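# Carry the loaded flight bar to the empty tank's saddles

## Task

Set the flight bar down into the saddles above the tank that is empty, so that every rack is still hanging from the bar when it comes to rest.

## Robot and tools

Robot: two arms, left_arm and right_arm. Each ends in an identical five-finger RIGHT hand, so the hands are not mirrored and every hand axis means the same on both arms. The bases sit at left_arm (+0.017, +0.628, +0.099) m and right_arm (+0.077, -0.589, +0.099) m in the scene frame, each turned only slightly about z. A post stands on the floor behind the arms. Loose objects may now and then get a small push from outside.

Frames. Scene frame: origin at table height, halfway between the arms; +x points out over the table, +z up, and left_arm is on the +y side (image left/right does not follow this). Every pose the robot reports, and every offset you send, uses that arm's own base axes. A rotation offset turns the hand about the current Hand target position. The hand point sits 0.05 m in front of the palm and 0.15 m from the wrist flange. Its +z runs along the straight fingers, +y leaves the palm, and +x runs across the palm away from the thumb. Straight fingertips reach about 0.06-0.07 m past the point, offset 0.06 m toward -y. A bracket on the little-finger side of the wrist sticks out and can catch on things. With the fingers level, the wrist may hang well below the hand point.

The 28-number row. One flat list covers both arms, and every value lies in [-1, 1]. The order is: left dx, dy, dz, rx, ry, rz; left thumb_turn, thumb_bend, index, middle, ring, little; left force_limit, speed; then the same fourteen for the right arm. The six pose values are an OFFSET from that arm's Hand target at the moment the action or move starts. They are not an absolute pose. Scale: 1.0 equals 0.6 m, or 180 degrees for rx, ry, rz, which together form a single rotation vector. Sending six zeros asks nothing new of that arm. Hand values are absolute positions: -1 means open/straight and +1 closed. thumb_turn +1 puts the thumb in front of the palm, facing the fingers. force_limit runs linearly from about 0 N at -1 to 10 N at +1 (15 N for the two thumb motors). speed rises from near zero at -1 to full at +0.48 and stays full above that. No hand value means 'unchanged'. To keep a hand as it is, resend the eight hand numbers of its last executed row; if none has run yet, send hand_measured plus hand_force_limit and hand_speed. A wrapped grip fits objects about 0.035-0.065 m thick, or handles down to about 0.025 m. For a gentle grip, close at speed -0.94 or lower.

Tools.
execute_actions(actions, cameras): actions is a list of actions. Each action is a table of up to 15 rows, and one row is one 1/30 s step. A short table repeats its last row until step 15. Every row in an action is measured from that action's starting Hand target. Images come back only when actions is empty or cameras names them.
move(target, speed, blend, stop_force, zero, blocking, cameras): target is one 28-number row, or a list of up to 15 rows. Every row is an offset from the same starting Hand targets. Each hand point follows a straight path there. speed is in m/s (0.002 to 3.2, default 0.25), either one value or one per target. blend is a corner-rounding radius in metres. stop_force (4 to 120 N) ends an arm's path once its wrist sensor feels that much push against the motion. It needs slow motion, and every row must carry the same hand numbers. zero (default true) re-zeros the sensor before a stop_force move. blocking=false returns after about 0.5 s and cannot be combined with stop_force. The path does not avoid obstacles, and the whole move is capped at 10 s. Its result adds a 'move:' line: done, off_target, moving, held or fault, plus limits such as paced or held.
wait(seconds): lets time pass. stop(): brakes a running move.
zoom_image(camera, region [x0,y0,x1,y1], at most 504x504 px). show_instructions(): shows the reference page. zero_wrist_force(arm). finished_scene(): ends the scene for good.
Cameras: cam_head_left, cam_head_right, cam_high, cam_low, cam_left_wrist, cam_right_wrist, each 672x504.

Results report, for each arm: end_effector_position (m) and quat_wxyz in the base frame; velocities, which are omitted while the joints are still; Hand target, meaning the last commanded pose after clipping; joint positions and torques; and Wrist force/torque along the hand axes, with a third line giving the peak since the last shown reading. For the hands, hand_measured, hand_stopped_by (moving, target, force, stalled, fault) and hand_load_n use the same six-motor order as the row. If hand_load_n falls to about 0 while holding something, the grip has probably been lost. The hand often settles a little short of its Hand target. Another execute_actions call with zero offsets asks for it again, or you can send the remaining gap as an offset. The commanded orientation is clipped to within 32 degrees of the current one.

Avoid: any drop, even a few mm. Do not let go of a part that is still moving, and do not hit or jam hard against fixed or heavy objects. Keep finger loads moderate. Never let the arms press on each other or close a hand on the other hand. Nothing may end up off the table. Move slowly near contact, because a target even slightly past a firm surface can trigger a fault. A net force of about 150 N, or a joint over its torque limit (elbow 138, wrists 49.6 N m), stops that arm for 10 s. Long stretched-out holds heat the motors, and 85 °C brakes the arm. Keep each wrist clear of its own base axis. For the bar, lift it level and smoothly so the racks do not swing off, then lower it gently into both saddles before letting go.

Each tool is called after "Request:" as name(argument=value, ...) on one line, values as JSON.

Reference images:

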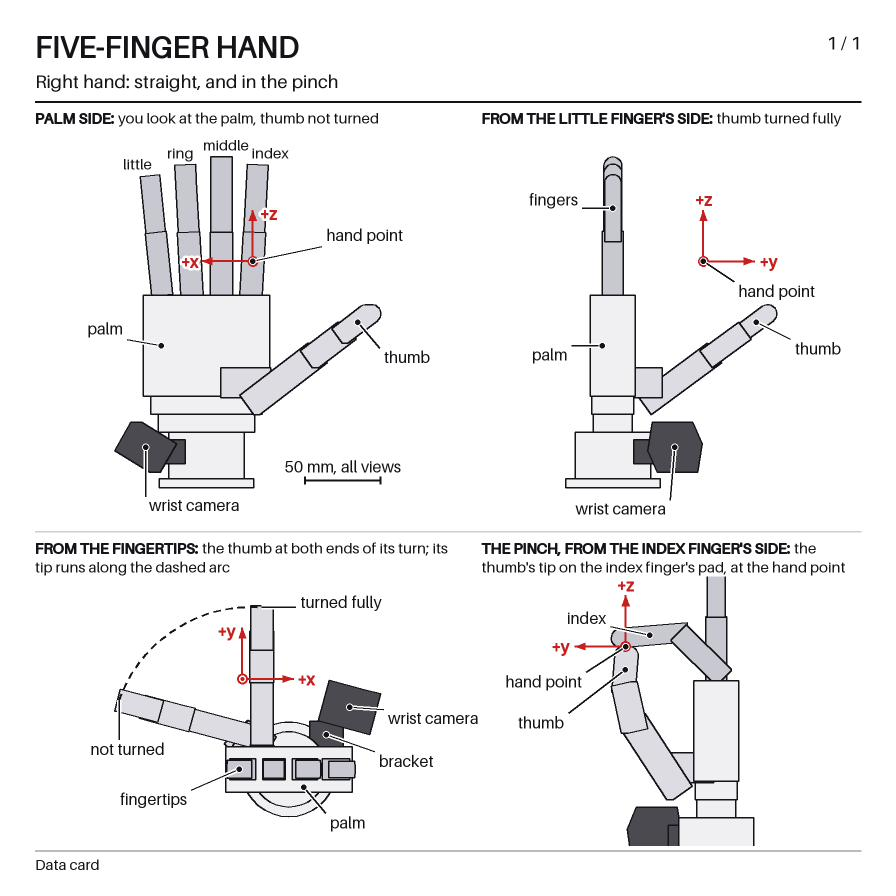

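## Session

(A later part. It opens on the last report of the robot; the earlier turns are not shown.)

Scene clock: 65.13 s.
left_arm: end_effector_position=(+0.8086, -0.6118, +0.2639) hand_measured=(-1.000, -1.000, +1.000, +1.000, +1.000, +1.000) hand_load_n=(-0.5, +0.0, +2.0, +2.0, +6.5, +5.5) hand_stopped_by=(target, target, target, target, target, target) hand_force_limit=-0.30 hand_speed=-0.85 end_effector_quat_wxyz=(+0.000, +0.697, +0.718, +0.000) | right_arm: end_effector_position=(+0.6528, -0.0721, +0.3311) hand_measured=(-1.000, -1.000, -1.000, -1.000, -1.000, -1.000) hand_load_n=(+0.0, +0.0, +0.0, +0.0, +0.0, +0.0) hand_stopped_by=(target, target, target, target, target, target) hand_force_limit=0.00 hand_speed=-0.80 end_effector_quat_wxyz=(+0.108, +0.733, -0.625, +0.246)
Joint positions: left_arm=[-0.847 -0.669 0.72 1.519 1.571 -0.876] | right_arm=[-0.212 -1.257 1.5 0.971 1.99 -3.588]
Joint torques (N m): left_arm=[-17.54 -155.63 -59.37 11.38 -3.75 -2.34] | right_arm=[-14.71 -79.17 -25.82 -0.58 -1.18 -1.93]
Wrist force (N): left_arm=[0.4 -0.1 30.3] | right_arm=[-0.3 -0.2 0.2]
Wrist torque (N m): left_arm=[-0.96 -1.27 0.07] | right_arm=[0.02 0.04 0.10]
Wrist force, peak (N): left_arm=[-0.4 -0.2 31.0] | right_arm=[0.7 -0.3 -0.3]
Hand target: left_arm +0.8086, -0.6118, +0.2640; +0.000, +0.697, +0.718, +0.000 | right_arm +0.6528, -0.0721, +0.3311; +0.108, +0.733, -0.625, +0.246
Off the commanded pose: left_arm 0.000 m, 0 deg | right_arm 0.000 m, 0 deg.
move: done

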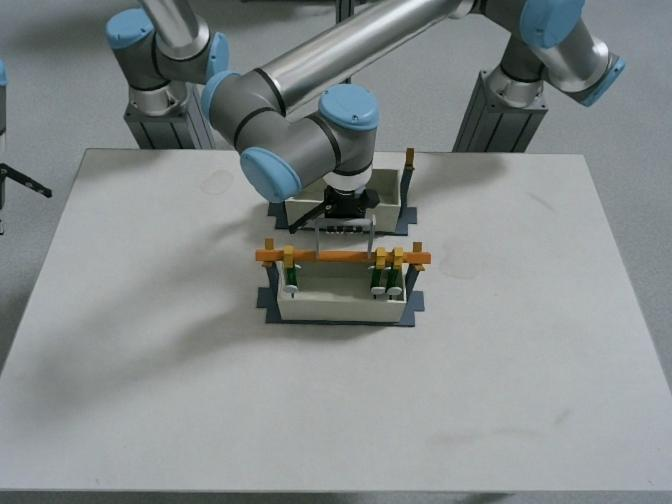

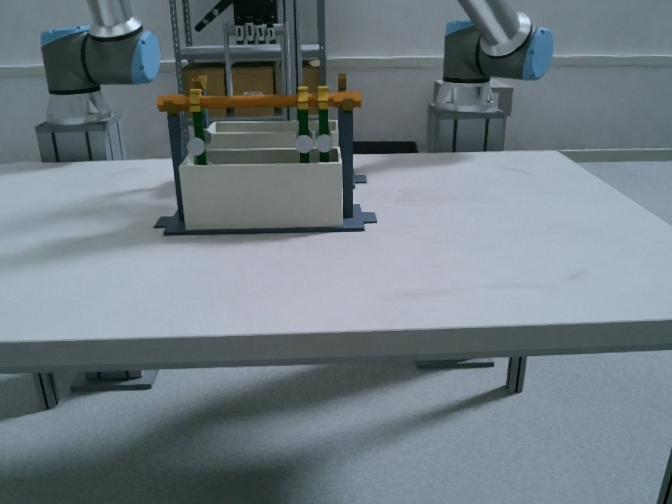

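Request:
move(target=[0,0,0.0167,0,0,0,-1,-1,1,1,1,1,-0.3,-0.85,0,0,0,0,0,0,-1,-1,-1,-1,-1,-1,0,-0.8], speed=0.02, cameras=["cam_high","cam_low","cam_left_wrist"])

Request:
zoom_image(camera="cam_low", region=[140, 0, 380, 180])

Request:
zoom_image(camera="cam_high", region=[250, 170, 440, 330])

Scene clock: 67.97 s.
left_arm: end_effector_position=(+0.8086, -0.6118, +0.2740) hand_measured=(-1.000, -1.000, +1.000, +1.000, +1.000, +1.000) hand_load_n=(+0.0, -0.5, +2.0, +2.0, +6.5, +6.0) hand_stopped_by=(target, target, target, target, target, target) hand_force_limit=-0.30 hand_speed=-0.85 end_effector_quat_wxyz=(+0.000, +0.697, +0.718, +0.000) | right_arm: end_effector_position=(+0.6528, -0.0721, +0.3311) hand_measured=(-1.000, -1.000, -1.000, -1.000, -1.000, -1.000) hand_load_n=(+0.0, +0.0, +0.0, +0.0, +0.0, +0.0) hand_stopped_by=(target, target, target, target, target, target) hand_force_limit=0.00 hand_speed=-0.80 end_effector_quat_wxyz=(+0.108, +0.733, -0.625, +0.246)
Joint positions: left_arm=[-0.847 -0.67 0.705 1.535 1.571 -0.876] | right_arm=[-0.212 -1.257 1.5 0.971 1.99 -3.588]
Joint torques (N m): left_arm=[-15.87 -153.59 -59.73 11.41 -3.81 -0.62] | right_arm=[-14.35 -80.39 -26.54 -0.63 -1.47 -1.53]
Wrist force (N): left_arm=[-0.1 0.0 30.0] | right_arm=[0.0 -0.2 -0.1]
Wrist torque (N m): left_arm=[-0.98 -1.24 0.10] | right_arm=[0.04 0.00 0.13]
Wrist force, peak (N): left_arm=[0.0 0.1 31.0] | right_arm=[0.2 0.2 -0.6]
Hand target: left_arm +0.8086, -0.6118, +0.2741; +0.000, +0.697, +0.718, +0.000 | right_arm +0.6528, -0.0721, +0.3311; +0.108, +0.733, -0.625, +0.246
Off the commanded pose: left_arm 0.000 m, 0 deg | right_arm 0.000 m, 0 deg.
move: done

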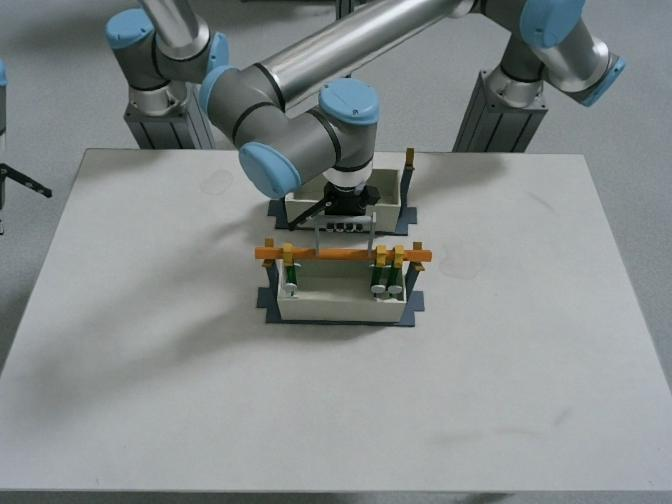

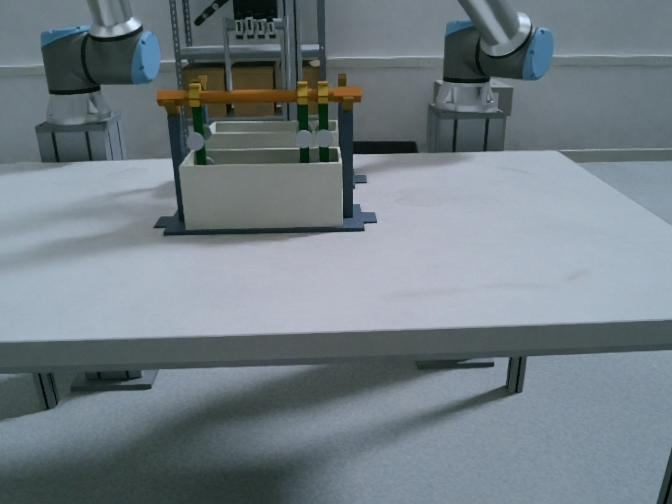

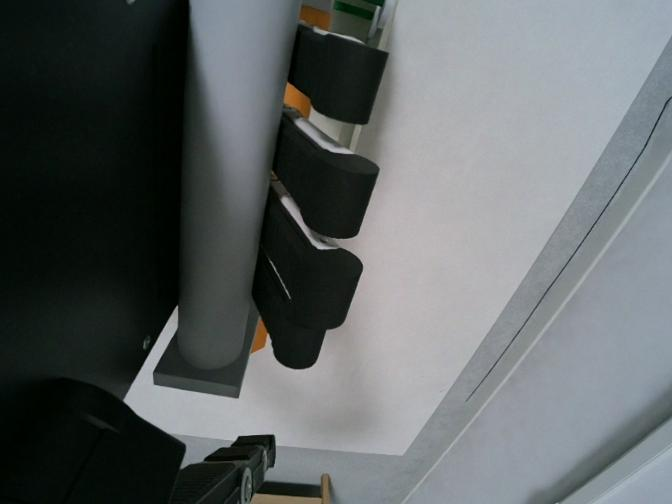

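Scaled by 2.100.

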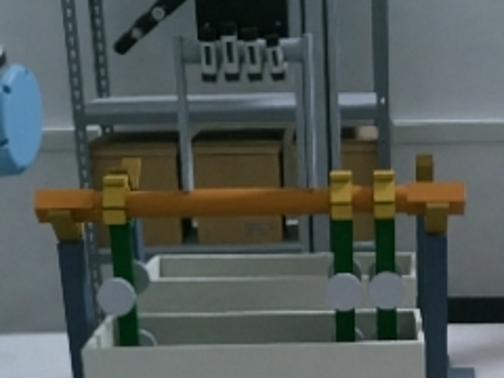

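Scaled by 2.653.

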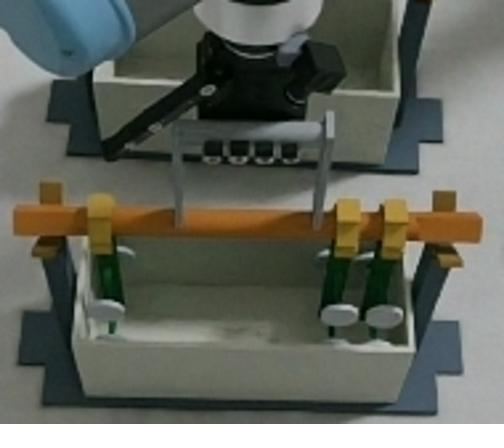

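Request:
move(target=[0,0,0.31,0,0,0,-1,-1,1,1,1,1,-0.3,-0.85,0,0,0,0,0,0,-1,-1,-1,-1,-1,-1,0,-0.8], speed=0.06, cameras=["all"])

Request:
zoom_image(camera="cam_low", region=[140, 0, 380, 240])

Request:
zoom_image(camera="cam_high", region=[210, 120, 470, 340])

Scene clock: 74.00 s.
left_arm: end_effector_position=(+0.8082, -0.6115, +0.4598) hand_measured=(-1.000, -1.000, +1.000, +1.000, +1.000, +1.000) hand_load_n=(+0.0, +0.0, +1.5, +2.0, +6.5, +6.0) hand_stopped_by=(target, target, target, target, target, target) hand_force_limit=-0.30 hand_speed=-0.85 end_effector_quat_wxyz=(+0.001, +0.697, +0.717, +0.000) | right_arm: end_effector_position=(+0.6528, -0.0721, +0.3311) hand_measured=(-1.000, -1.000, -1.000, -1.000, -1.000, -1.000) hand_load_n=(+0.0, +0.0, +0.0, +0.0, +0.0, +0.0) hand_stopped_by=(target, target, target, target, target, target) hand_force_limit=0.00 hand_speed=-0.80 end_effector_quat_wxyz=(+0.108, +0.733, -0.625, +0.246)
Joint positions: left_arm=[-0.847 -0.498 0.038 2.029 1.571 -0.877] | right_arm=[-0.212 -1.257 1.5 0.971 1.99 -3.588]
Joint torques (N m): left_arm=[16.09 -136.81 -55.29 11.52 2.94 -0.73] | right_arm=[-14.48 -79.51 -25.46 -0.5 -0.85 -1.67]
Wrist force (N): left_arm=[-0.2 0.5 30.5] | right_arm=[0.0 0.0 0.0]
Wrist torque (N m): left_arm=[-0.92 -1.23 0.09] | right_arm=[0.06 0.01 0.13]
Wrist force, peak (N): left_arm=[-0.2 0.5 32.3] | right_arm=[0.0 -0.8 -0.4]
Hand target: left_arm +0.8086, -0.6118, +0.4601; +0.000, +0.697, +0.718, +0.000 | right_arm +0.6528, -0.0721, +0.3311; +0.108, +0.733, -0.625, +0.246
Off the commanded pose: left_arm 0.001 m, 0 deg | right_arm 0.000 m, 0 deg.
move: done

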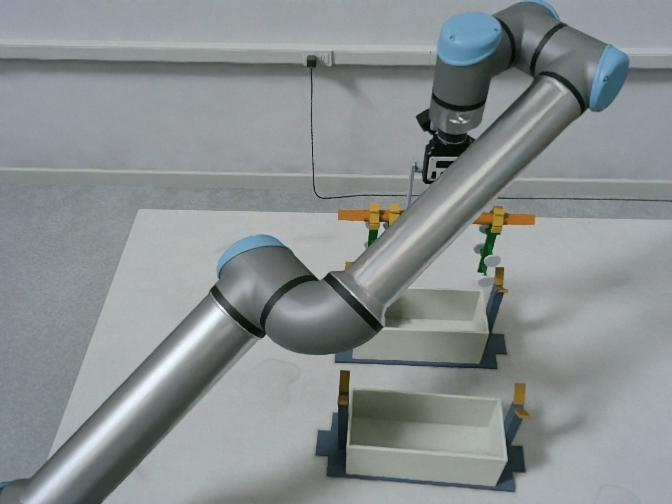

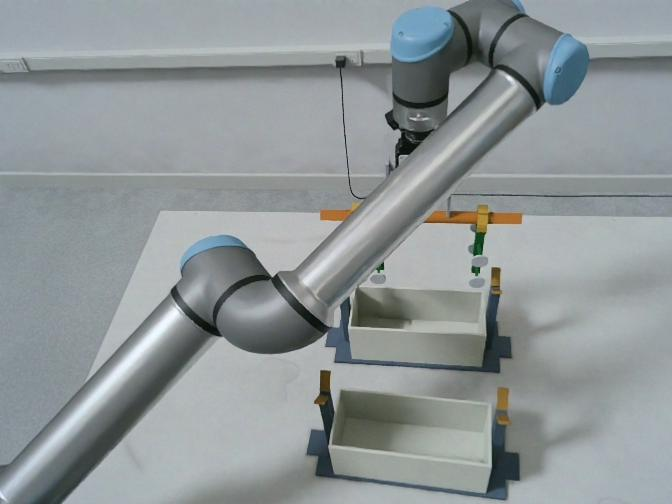

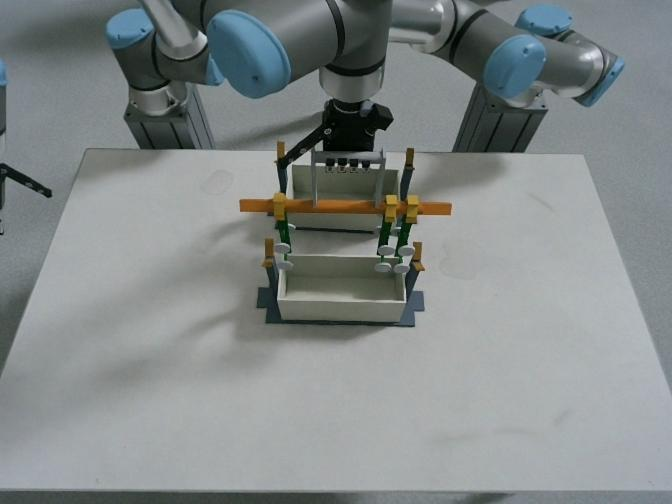

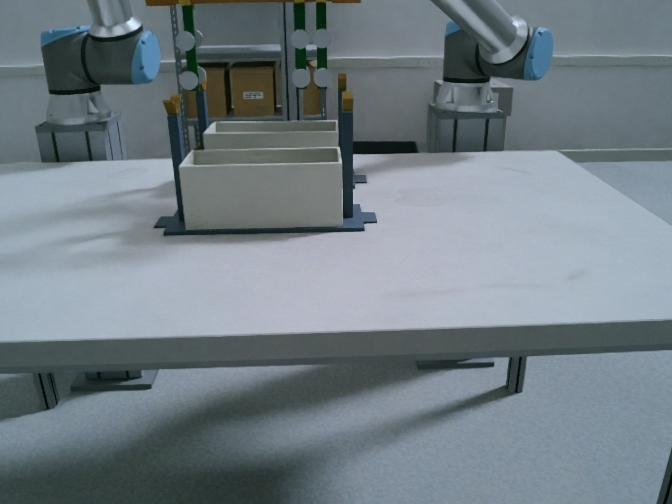

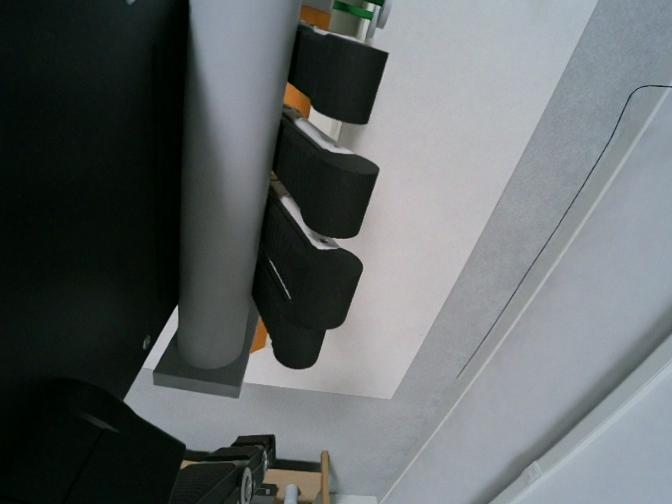

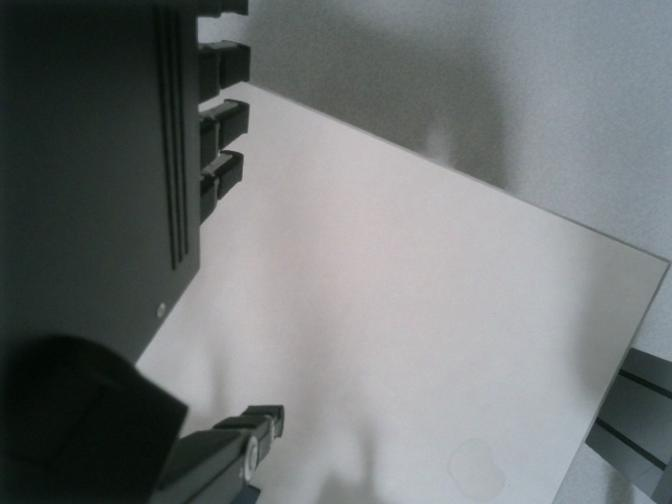

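Scaled by 2.100.

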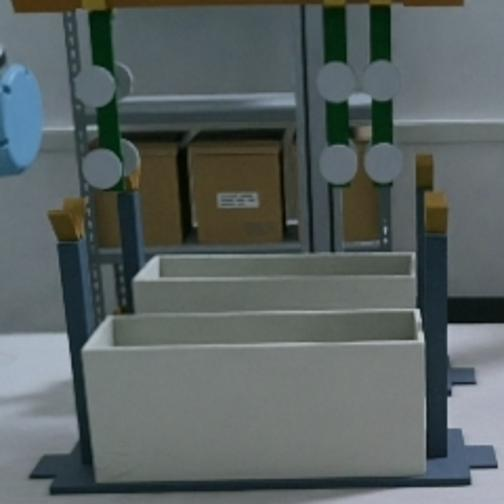

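Scaled by 1.938.

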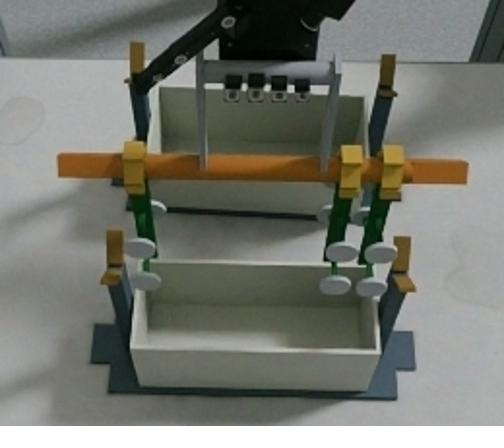

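Request:
move(target=[-0.497,-0.0015,-0.0833,0,0,0,-1,-1,1,1,1,1,-0.3,-0.85,0,0,0,0,0,0,-1,-1,-1,-1,-1,-1,0,-0.8], speed=0.07, cameras=["all"])

Request:
zoom_image(camera="cam_low", region=[140, 0, 380, 240])

Request:
zoom_image(camera="cam_high", region=[240, 50, 450, 250])

Scene clock: 79.63 s.
left_arm: end_effector_position=(+0.5105, -0.6127, +0.4101) hand_measured=(-1.000, -1.000, +1.000, +1.000, +1.000, +1.000) hand_load_n=(+0.0, +0.0, +1.5, +2.0, +6.5, +5.5) hand_stopped_by=(target, target, target, target, target, target) hand_force_limit=-0.30 hand_speed=-0.85 end_effector_quat_wxyz=(+0.000, +0.697, +0.718, +0.000) | right_arm: end_effector_position=(+0.6528, -0.0721, +0.3311) hand_measured=(-1.000, -1.000, -1.000, -1.000, -1.000, -1.000) hand_load_n=(+0.0, +0.0, +0.0, +0.0, +0.0, +0.0) hand_stopped_by=(target, target, target, target, target, target) hand_force_limit=0.00 hand_speed=-0.80 end_effector_quat_wxyz=(+0.108, +0.733, -0.625, +0.246)
Joint positions: left_arm=[-1.153 -1.121 1.217 1.474 1.571 -1.183] | right_arm=[-0.212 -1.257 1.5 0.971 1.99 -3.588]
Joint torques (N m): left_arm=[-21.54 -115.42 -39.18 3.77 -2.1 -2.61] | right_arm=[-15.06 -80.24 -26.76 0.12 -0.91 -1.41]
Wrist force (N): left_arm=[0.3 -0.5 30.0] | right_arm=[0.2 -0.5 -0.3]
Wrist torque (N m): left_arm=[-0.98 -1.28 0.08] | right_arm=[0.00 -0.02 0.13]
Wrist force, peak (N): left_arm=[-0.2 0.6 31.0] | right_arm=[0.4 -0.6 -0.2]
Hand target: left_arm +0.5104, -0.6127, +0.4101; +0.000, +0.697, +0.718, +0.000 | right_arm +0.6528, -0.0721, +0.3311; +0.108, +0.733, -0.625, +0.246
Off the commanded pose: left_arm 0.000 m, 0 deg | right_arm 0.000 m, 0 deg.
move: done

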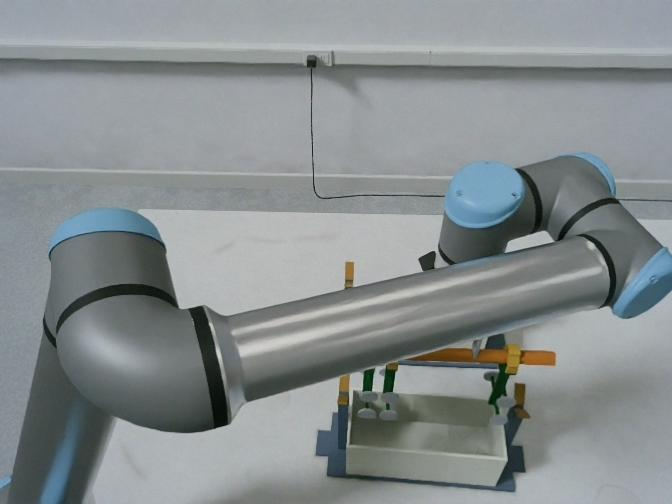

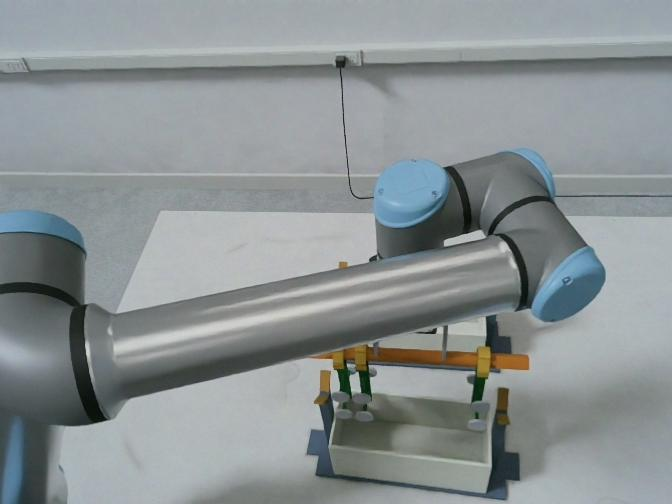

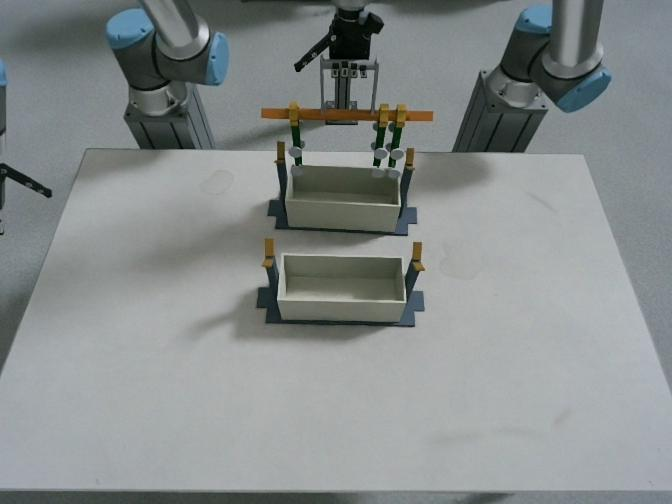

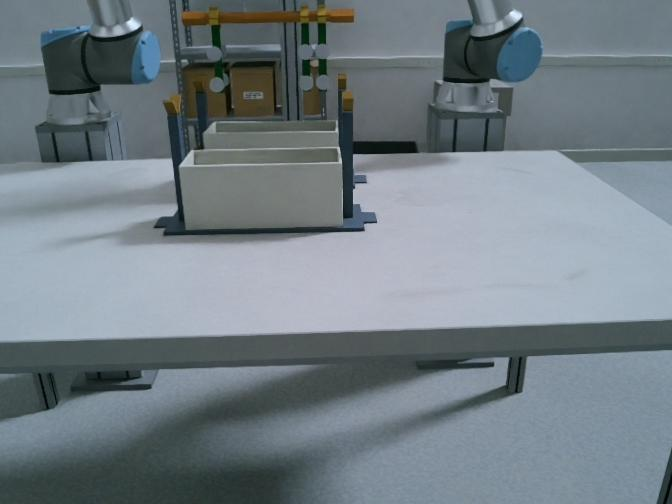

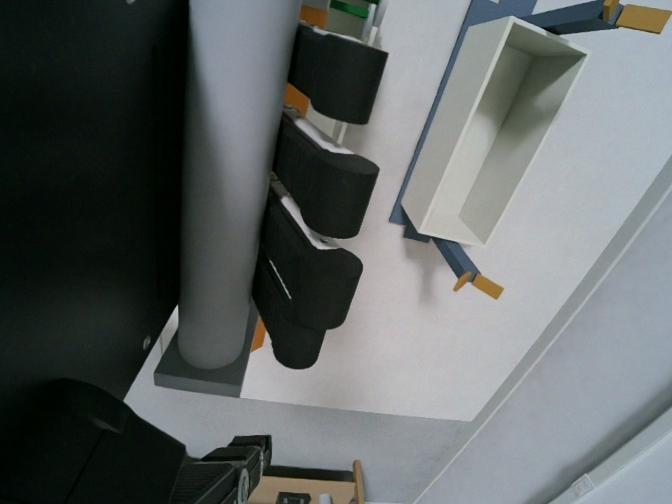

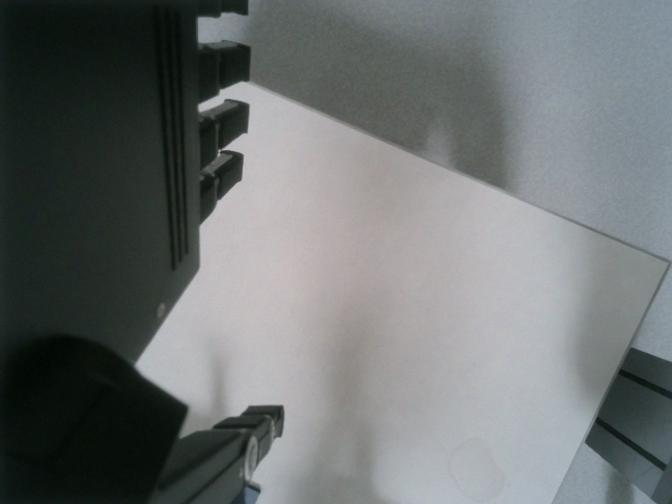

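Scaled by 2.100.

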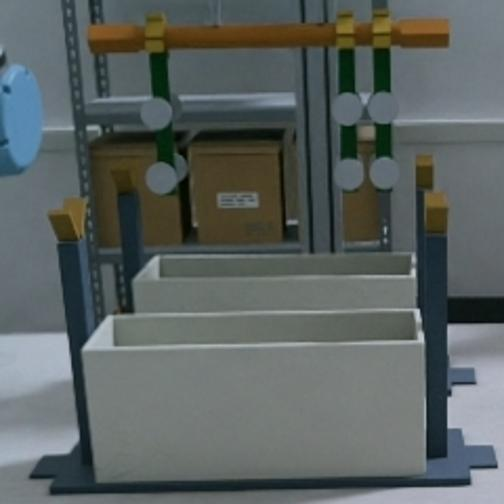

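Scaled by 2.400.

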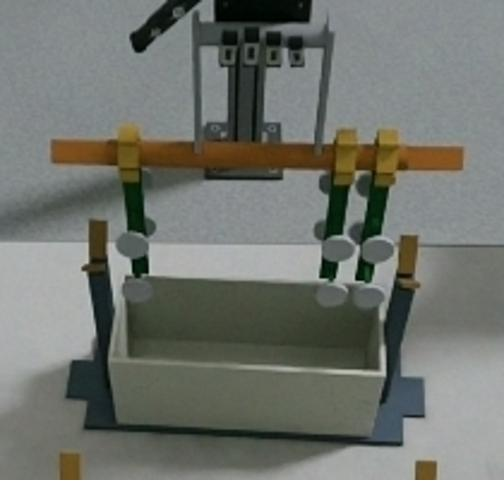

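Request:
move(target=[0,-0.0017,-0.033,0,0,-0.014,-1,-1,1,1,1,1,-0.3,-0.85,0,0,0,0,0,0,-1,-1,-1,-1,-1,-1,0,-0.8], speed=0.04, cameras=["cam_head_left","cam_head_right","cam_high","cam_low"])

Request:
zoom_image(camera="cam_low", region=[140, 0, 380, 240])

Request:
zoom_image(camera="cam_high", region=[250, 90, 350, 190])

Request:
zoom_image(camera="cam_high", region=[350, 90, 450, 190])

Request:
zoom_image(camera="cam_head_left", region=[320, 330, 580, 504])

Request:
zoom_image(camera="cam_head_right", region=[300, 330, 560, 504])

Scene clock: 83.97 s.
left_arm: end_effector_position=(+0.5104, -0.6137, +0.3903) hand_measured=(-1.000, -1.000, +1.000, +1.000, +1.000, +1.000) hand_load_n=(+0.0, +0.0, +1.5, +2.0, +6.0, +5.5) hand_stopped_by=(target, target, target, target, target, target) hand_force_limit=-0.30 hand_speed=-0.85 end_effector_quat_wxyz=(+0.000, +0.712, +0.702, +0.000) | right_arm: end_effector_position=(+0.6528, -0.0721, +0.3311) hand_measured=(-1.000, -1.000, -1.000, -1.000, -1.000, -1.000) hand_load_n=(+0.0, -0.5, +0.0, +0.0, +0.0, +0.0) hand_stopped_by=(target, target, target, target, target, target) hand_force_limit=0.00 hand_speed=-0.80 end_effector_quat_wxyz=(+0.108, +0.733, -0.625, +0.246)
Joint positions: left_arm=[-1.151 -1.118 1.248 1.44 1.571 -1.136] | right_arm=[-0.212 -1.257 1.5 0.971 1.99 -3.588]
Joint torques (N m): left_arm=[16.05 -93.26 -38.49 4 2.51 2.99] | right_arm=[-14.17 -80.49 -26.07 -0.44 -0.64 -1.65]
Wrist force (N): left_arm=[0.4 0.0 30.0] | right_arm=[0.0 0.2 0.0]
Wrist torque (N m): left_arm=[-1.00 -1.31 -0.06] | right_arm=[0.09 -0.01 0.13]
Wrist force, peak (N): left_arm=[0.1 0.3 31.2] | right_arm=[0.5 -0.3 -0.4]
Hand target: left_arm +0.5104, -0.6137, +0.3903; +0.000, +0.712, +0.702, +0.000 | right_arm +0.6528, -0.0721, +0.3311; +0.108, +0.733, -0.625, +0.246
Off the commanded pose: left_arm 0.000 m, 0 deg | right_arm 0.000 m, 0 deg.
move: done

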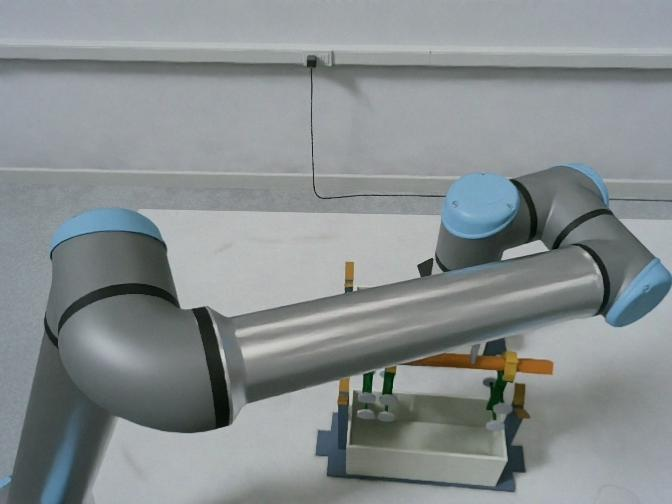

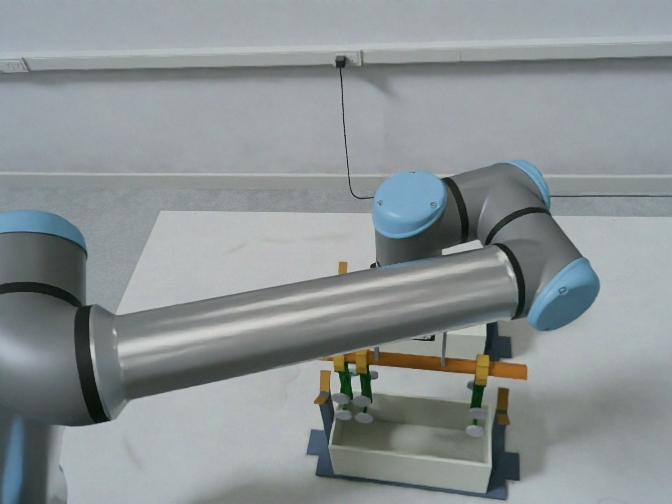

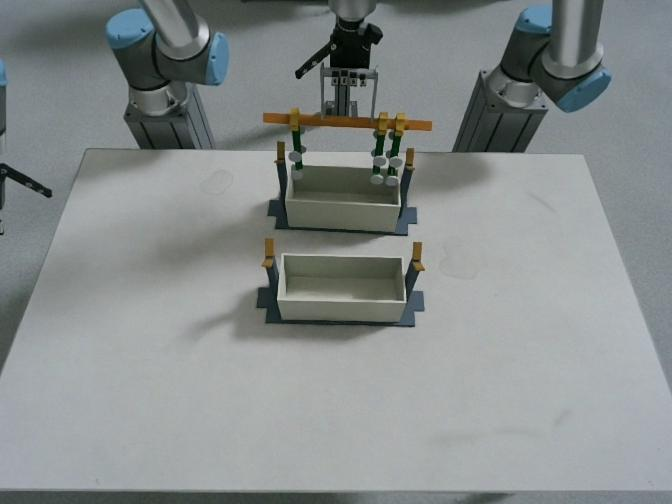

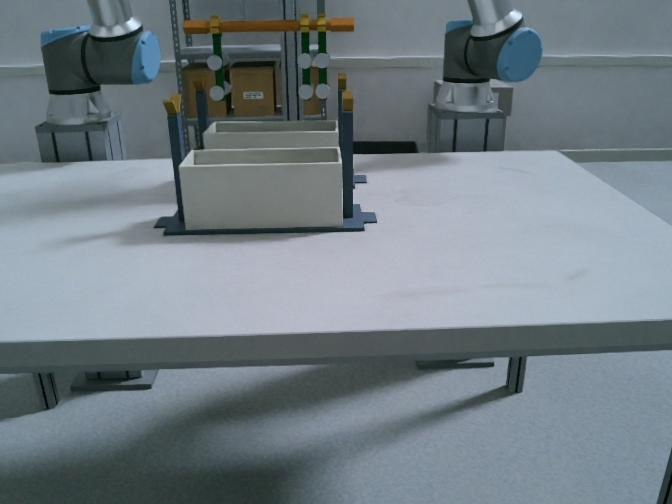

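Scaled by 2.100.

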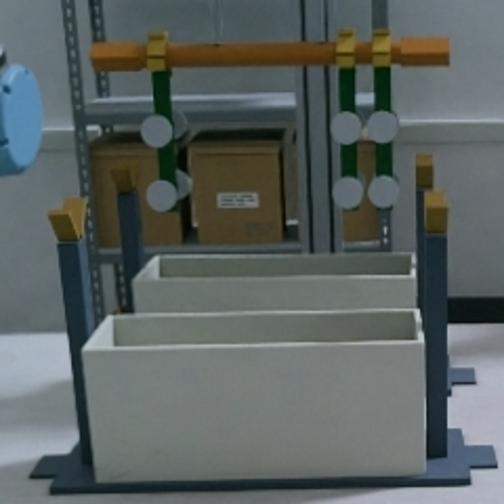

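Scaled by 5.040.

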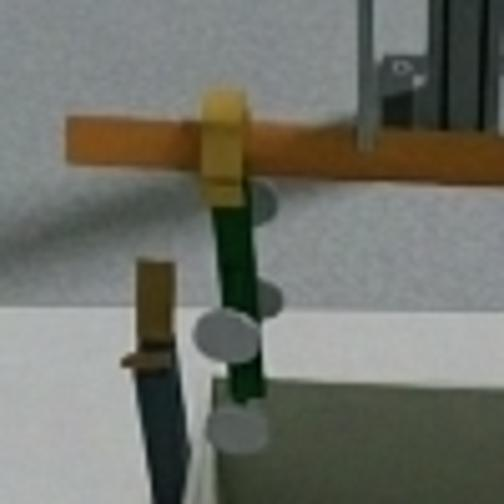

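Scaled by 5.040.

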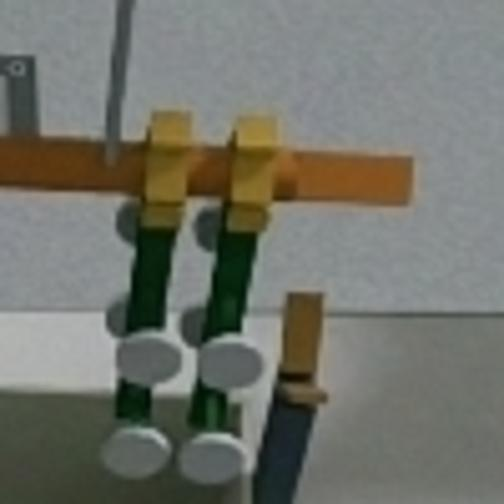

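Scaled by 1.938.

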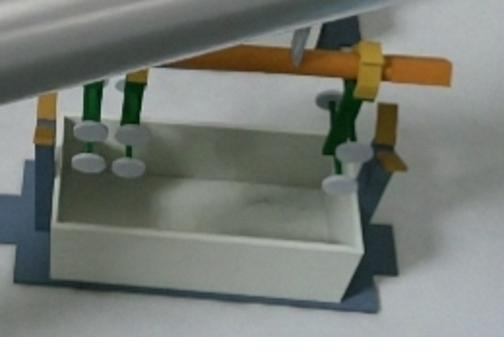

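Scaled by 1.938.

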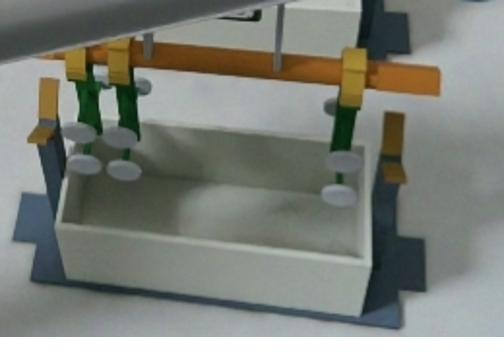

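Request:
zoom_image(camera="cam_head_right", region=[300, 330, 400, 430])

Request:
zoom_image(camera="cam_head_right", region=[440, 330, 540, 430])

Request:
zoom_image(camera="cam_head_right", region=[300, 404, 400, 504])

Request:
zoom_image(camera="cam_head_right", region=[440, 404, 540, 504])

Scaled by 5.040.

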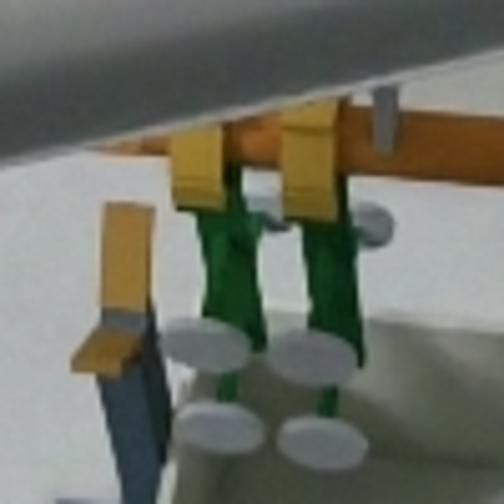

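Scaled by 5.040.

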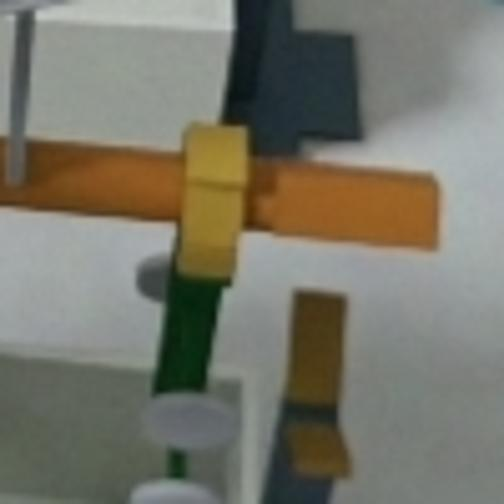

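Scaled by 5.040.

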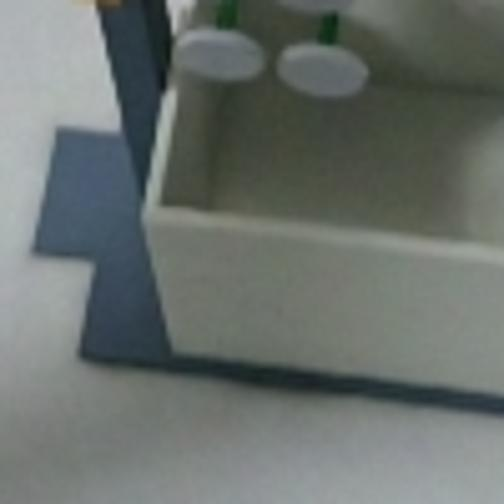

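Scaled by 5.040.

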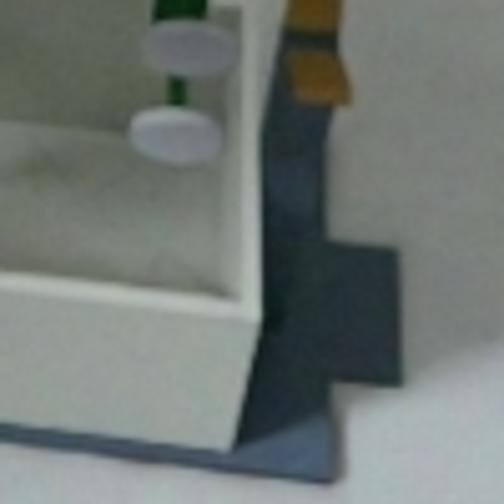

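Request:
move(target=[0,0,-0.0617,0,0,0,-1,-1,1,1,1,1,-0.3,-0.85,0,0,0,0,0,0,-1,-1,-1,-1,-1,-1,0,-0.8], speed=0.04, cameras=["cam_head_left","cam_head_right","cam_high","cam_low"])

Request:
zoom_image(camera="cam_low", region=[140, 0, 380, 240])

Request:
zoom_image(camera="cam_high", region=[250, 110, 350, 210])

Request:
zoom_image(camera="cam_high", region=[350, 110, 450, 210])

Request:
zoom_image(camera="cam_head_left", region=[320, 330, 580, 504])

Request:
zoom_image(camera="cam_head_right", region=[300, 330, 560, 504])

Scene clock: 89.33 s.
left_arm: end_effector_position=(+0.5104, -0.6137, +0.3533) hand_measured=(-1.000, -1.000, +1.000, +1.000, +1.000, +1.000) hand_load_n=(+0.0, +0.0, +2.0, +2.0, +6.0, +5.5) hand_stopped_by=(target, target, target, target, target, target) hand_force_limit=-0.30 hand_speed=-0.85 end_effector_quat_wxyz=(+0.000, +0.712, +0.702, +0.000) | right_arm: end_effector_position=(+0.6528, -0.0721, +0.3311) hand_measured=(-1.000, -1.000, -1.000, -1.000, -1.000, -1.000) hand_load_n=(+0.0, +0.0, +0.0, +0.0, +0.0, +0.0) hand_stopped_by=(target, target, target, target, target, target) hand_force_limit=0.00 hand_speed=-0.80 end_effector_quat_wxyz=(+0.108, +0.733, -0.625, +0.246)
Joint positions: left_arm=[-1.151 -1.108 1.298 1.38 1.571 -1.136] | right_arm=[-0.212 -1.257 1.5 0.971 1.99 -3.588]
Joint torques (N m): left_arm=[16.22 -92.79 -39.34 3.68 2.18 2.86] | right_arm=[-14.21 -78.91 -25.82 -0.5 -0.62 -1.18]
Wrist force (N): left_arm=[0.4 -0.1 30.3] | right_arm=[0.1 -0.1 -0.3]
Wrist torque (N m): left_arm=[-1.03 -1.31 -0.09] | right_arm=[0.06 -0.01 0.14]
Wrist force, peak (N): left_arm=[0.0 0.1 31.7] | right_arm=[0.3 -0.2 -0.6]
Hand target: left_arm +0.5104, -0.6137, +0.3533; +0.000, +0.712, +0.702, +0.000 | right_arm +0.6528, -0.0721, +0.3311; +0.108, +0.733, -0.625, +0.246
Off the commanded pose: left_arm 0.000 m, 0 deg | right_arm 0.000 m, 0 deg.
move: done

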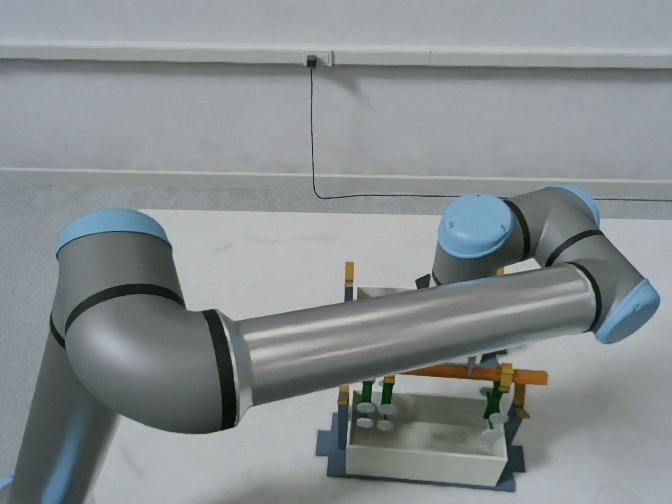

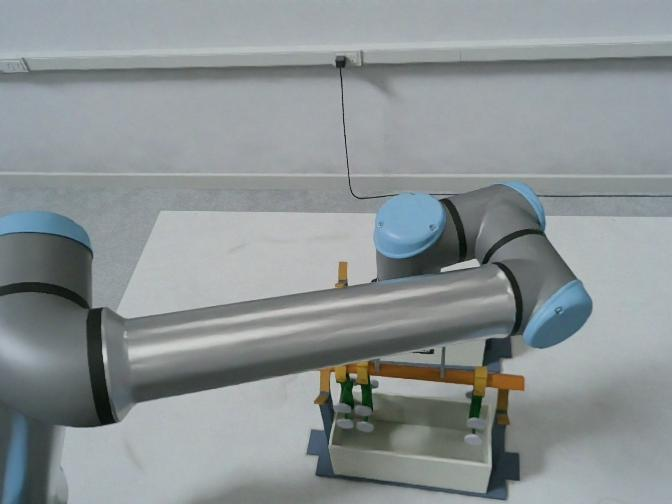

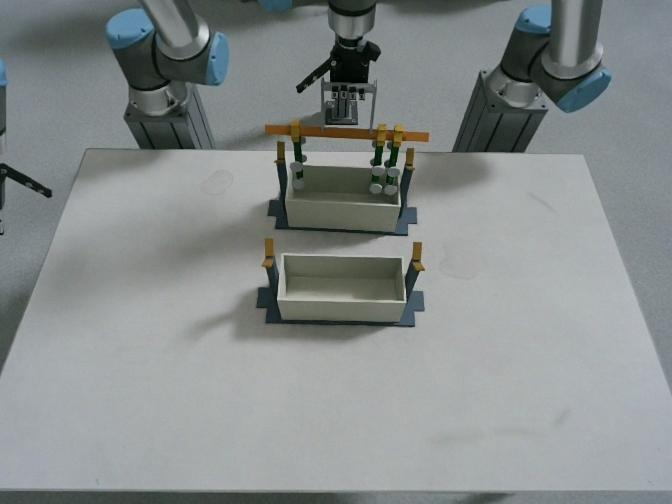

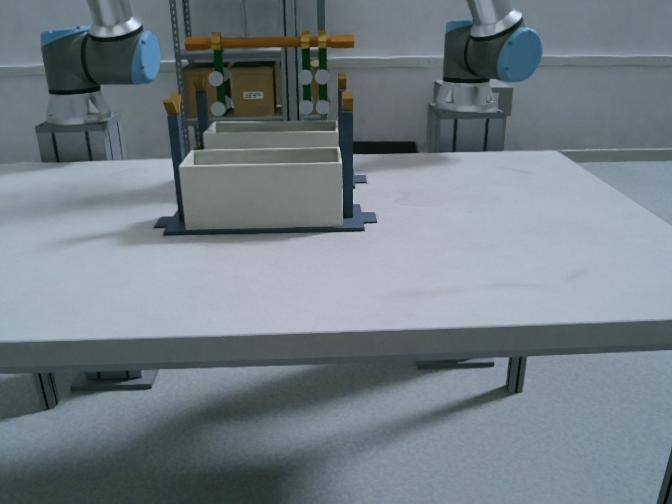

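Scaled by 2.100.

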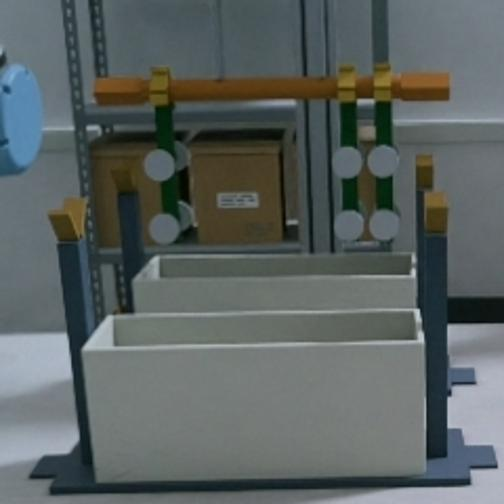

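Scaled by 5.040.

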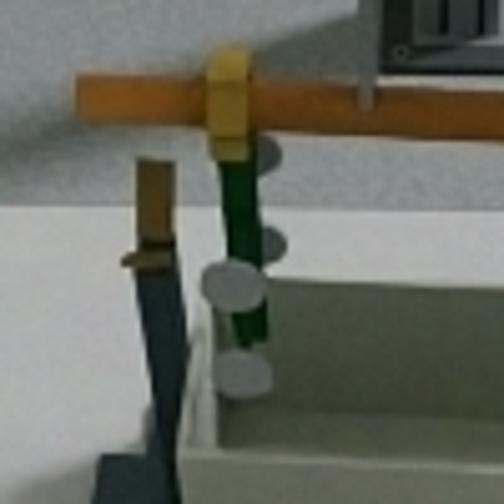

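Scaled by 5.040.

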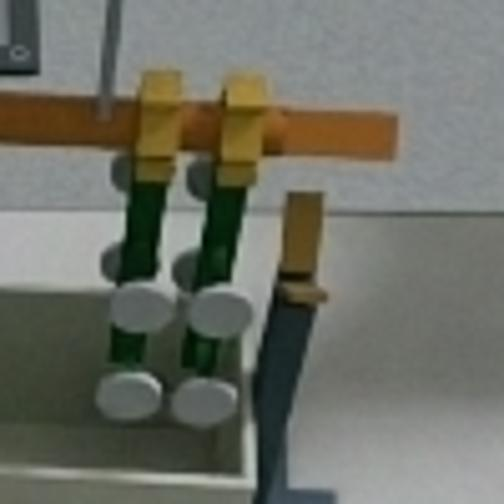

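Scaled by 1.938.

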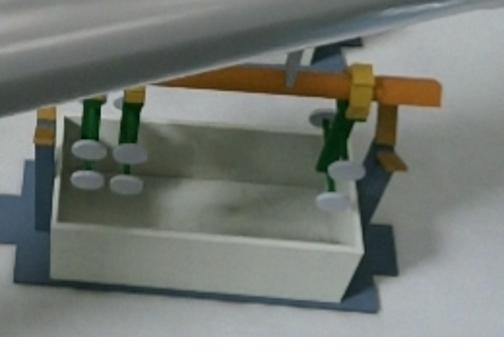

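Scaled by 1.938.

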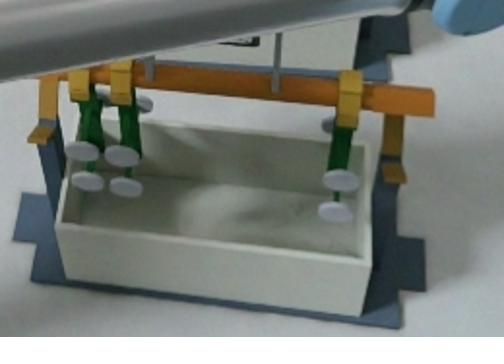

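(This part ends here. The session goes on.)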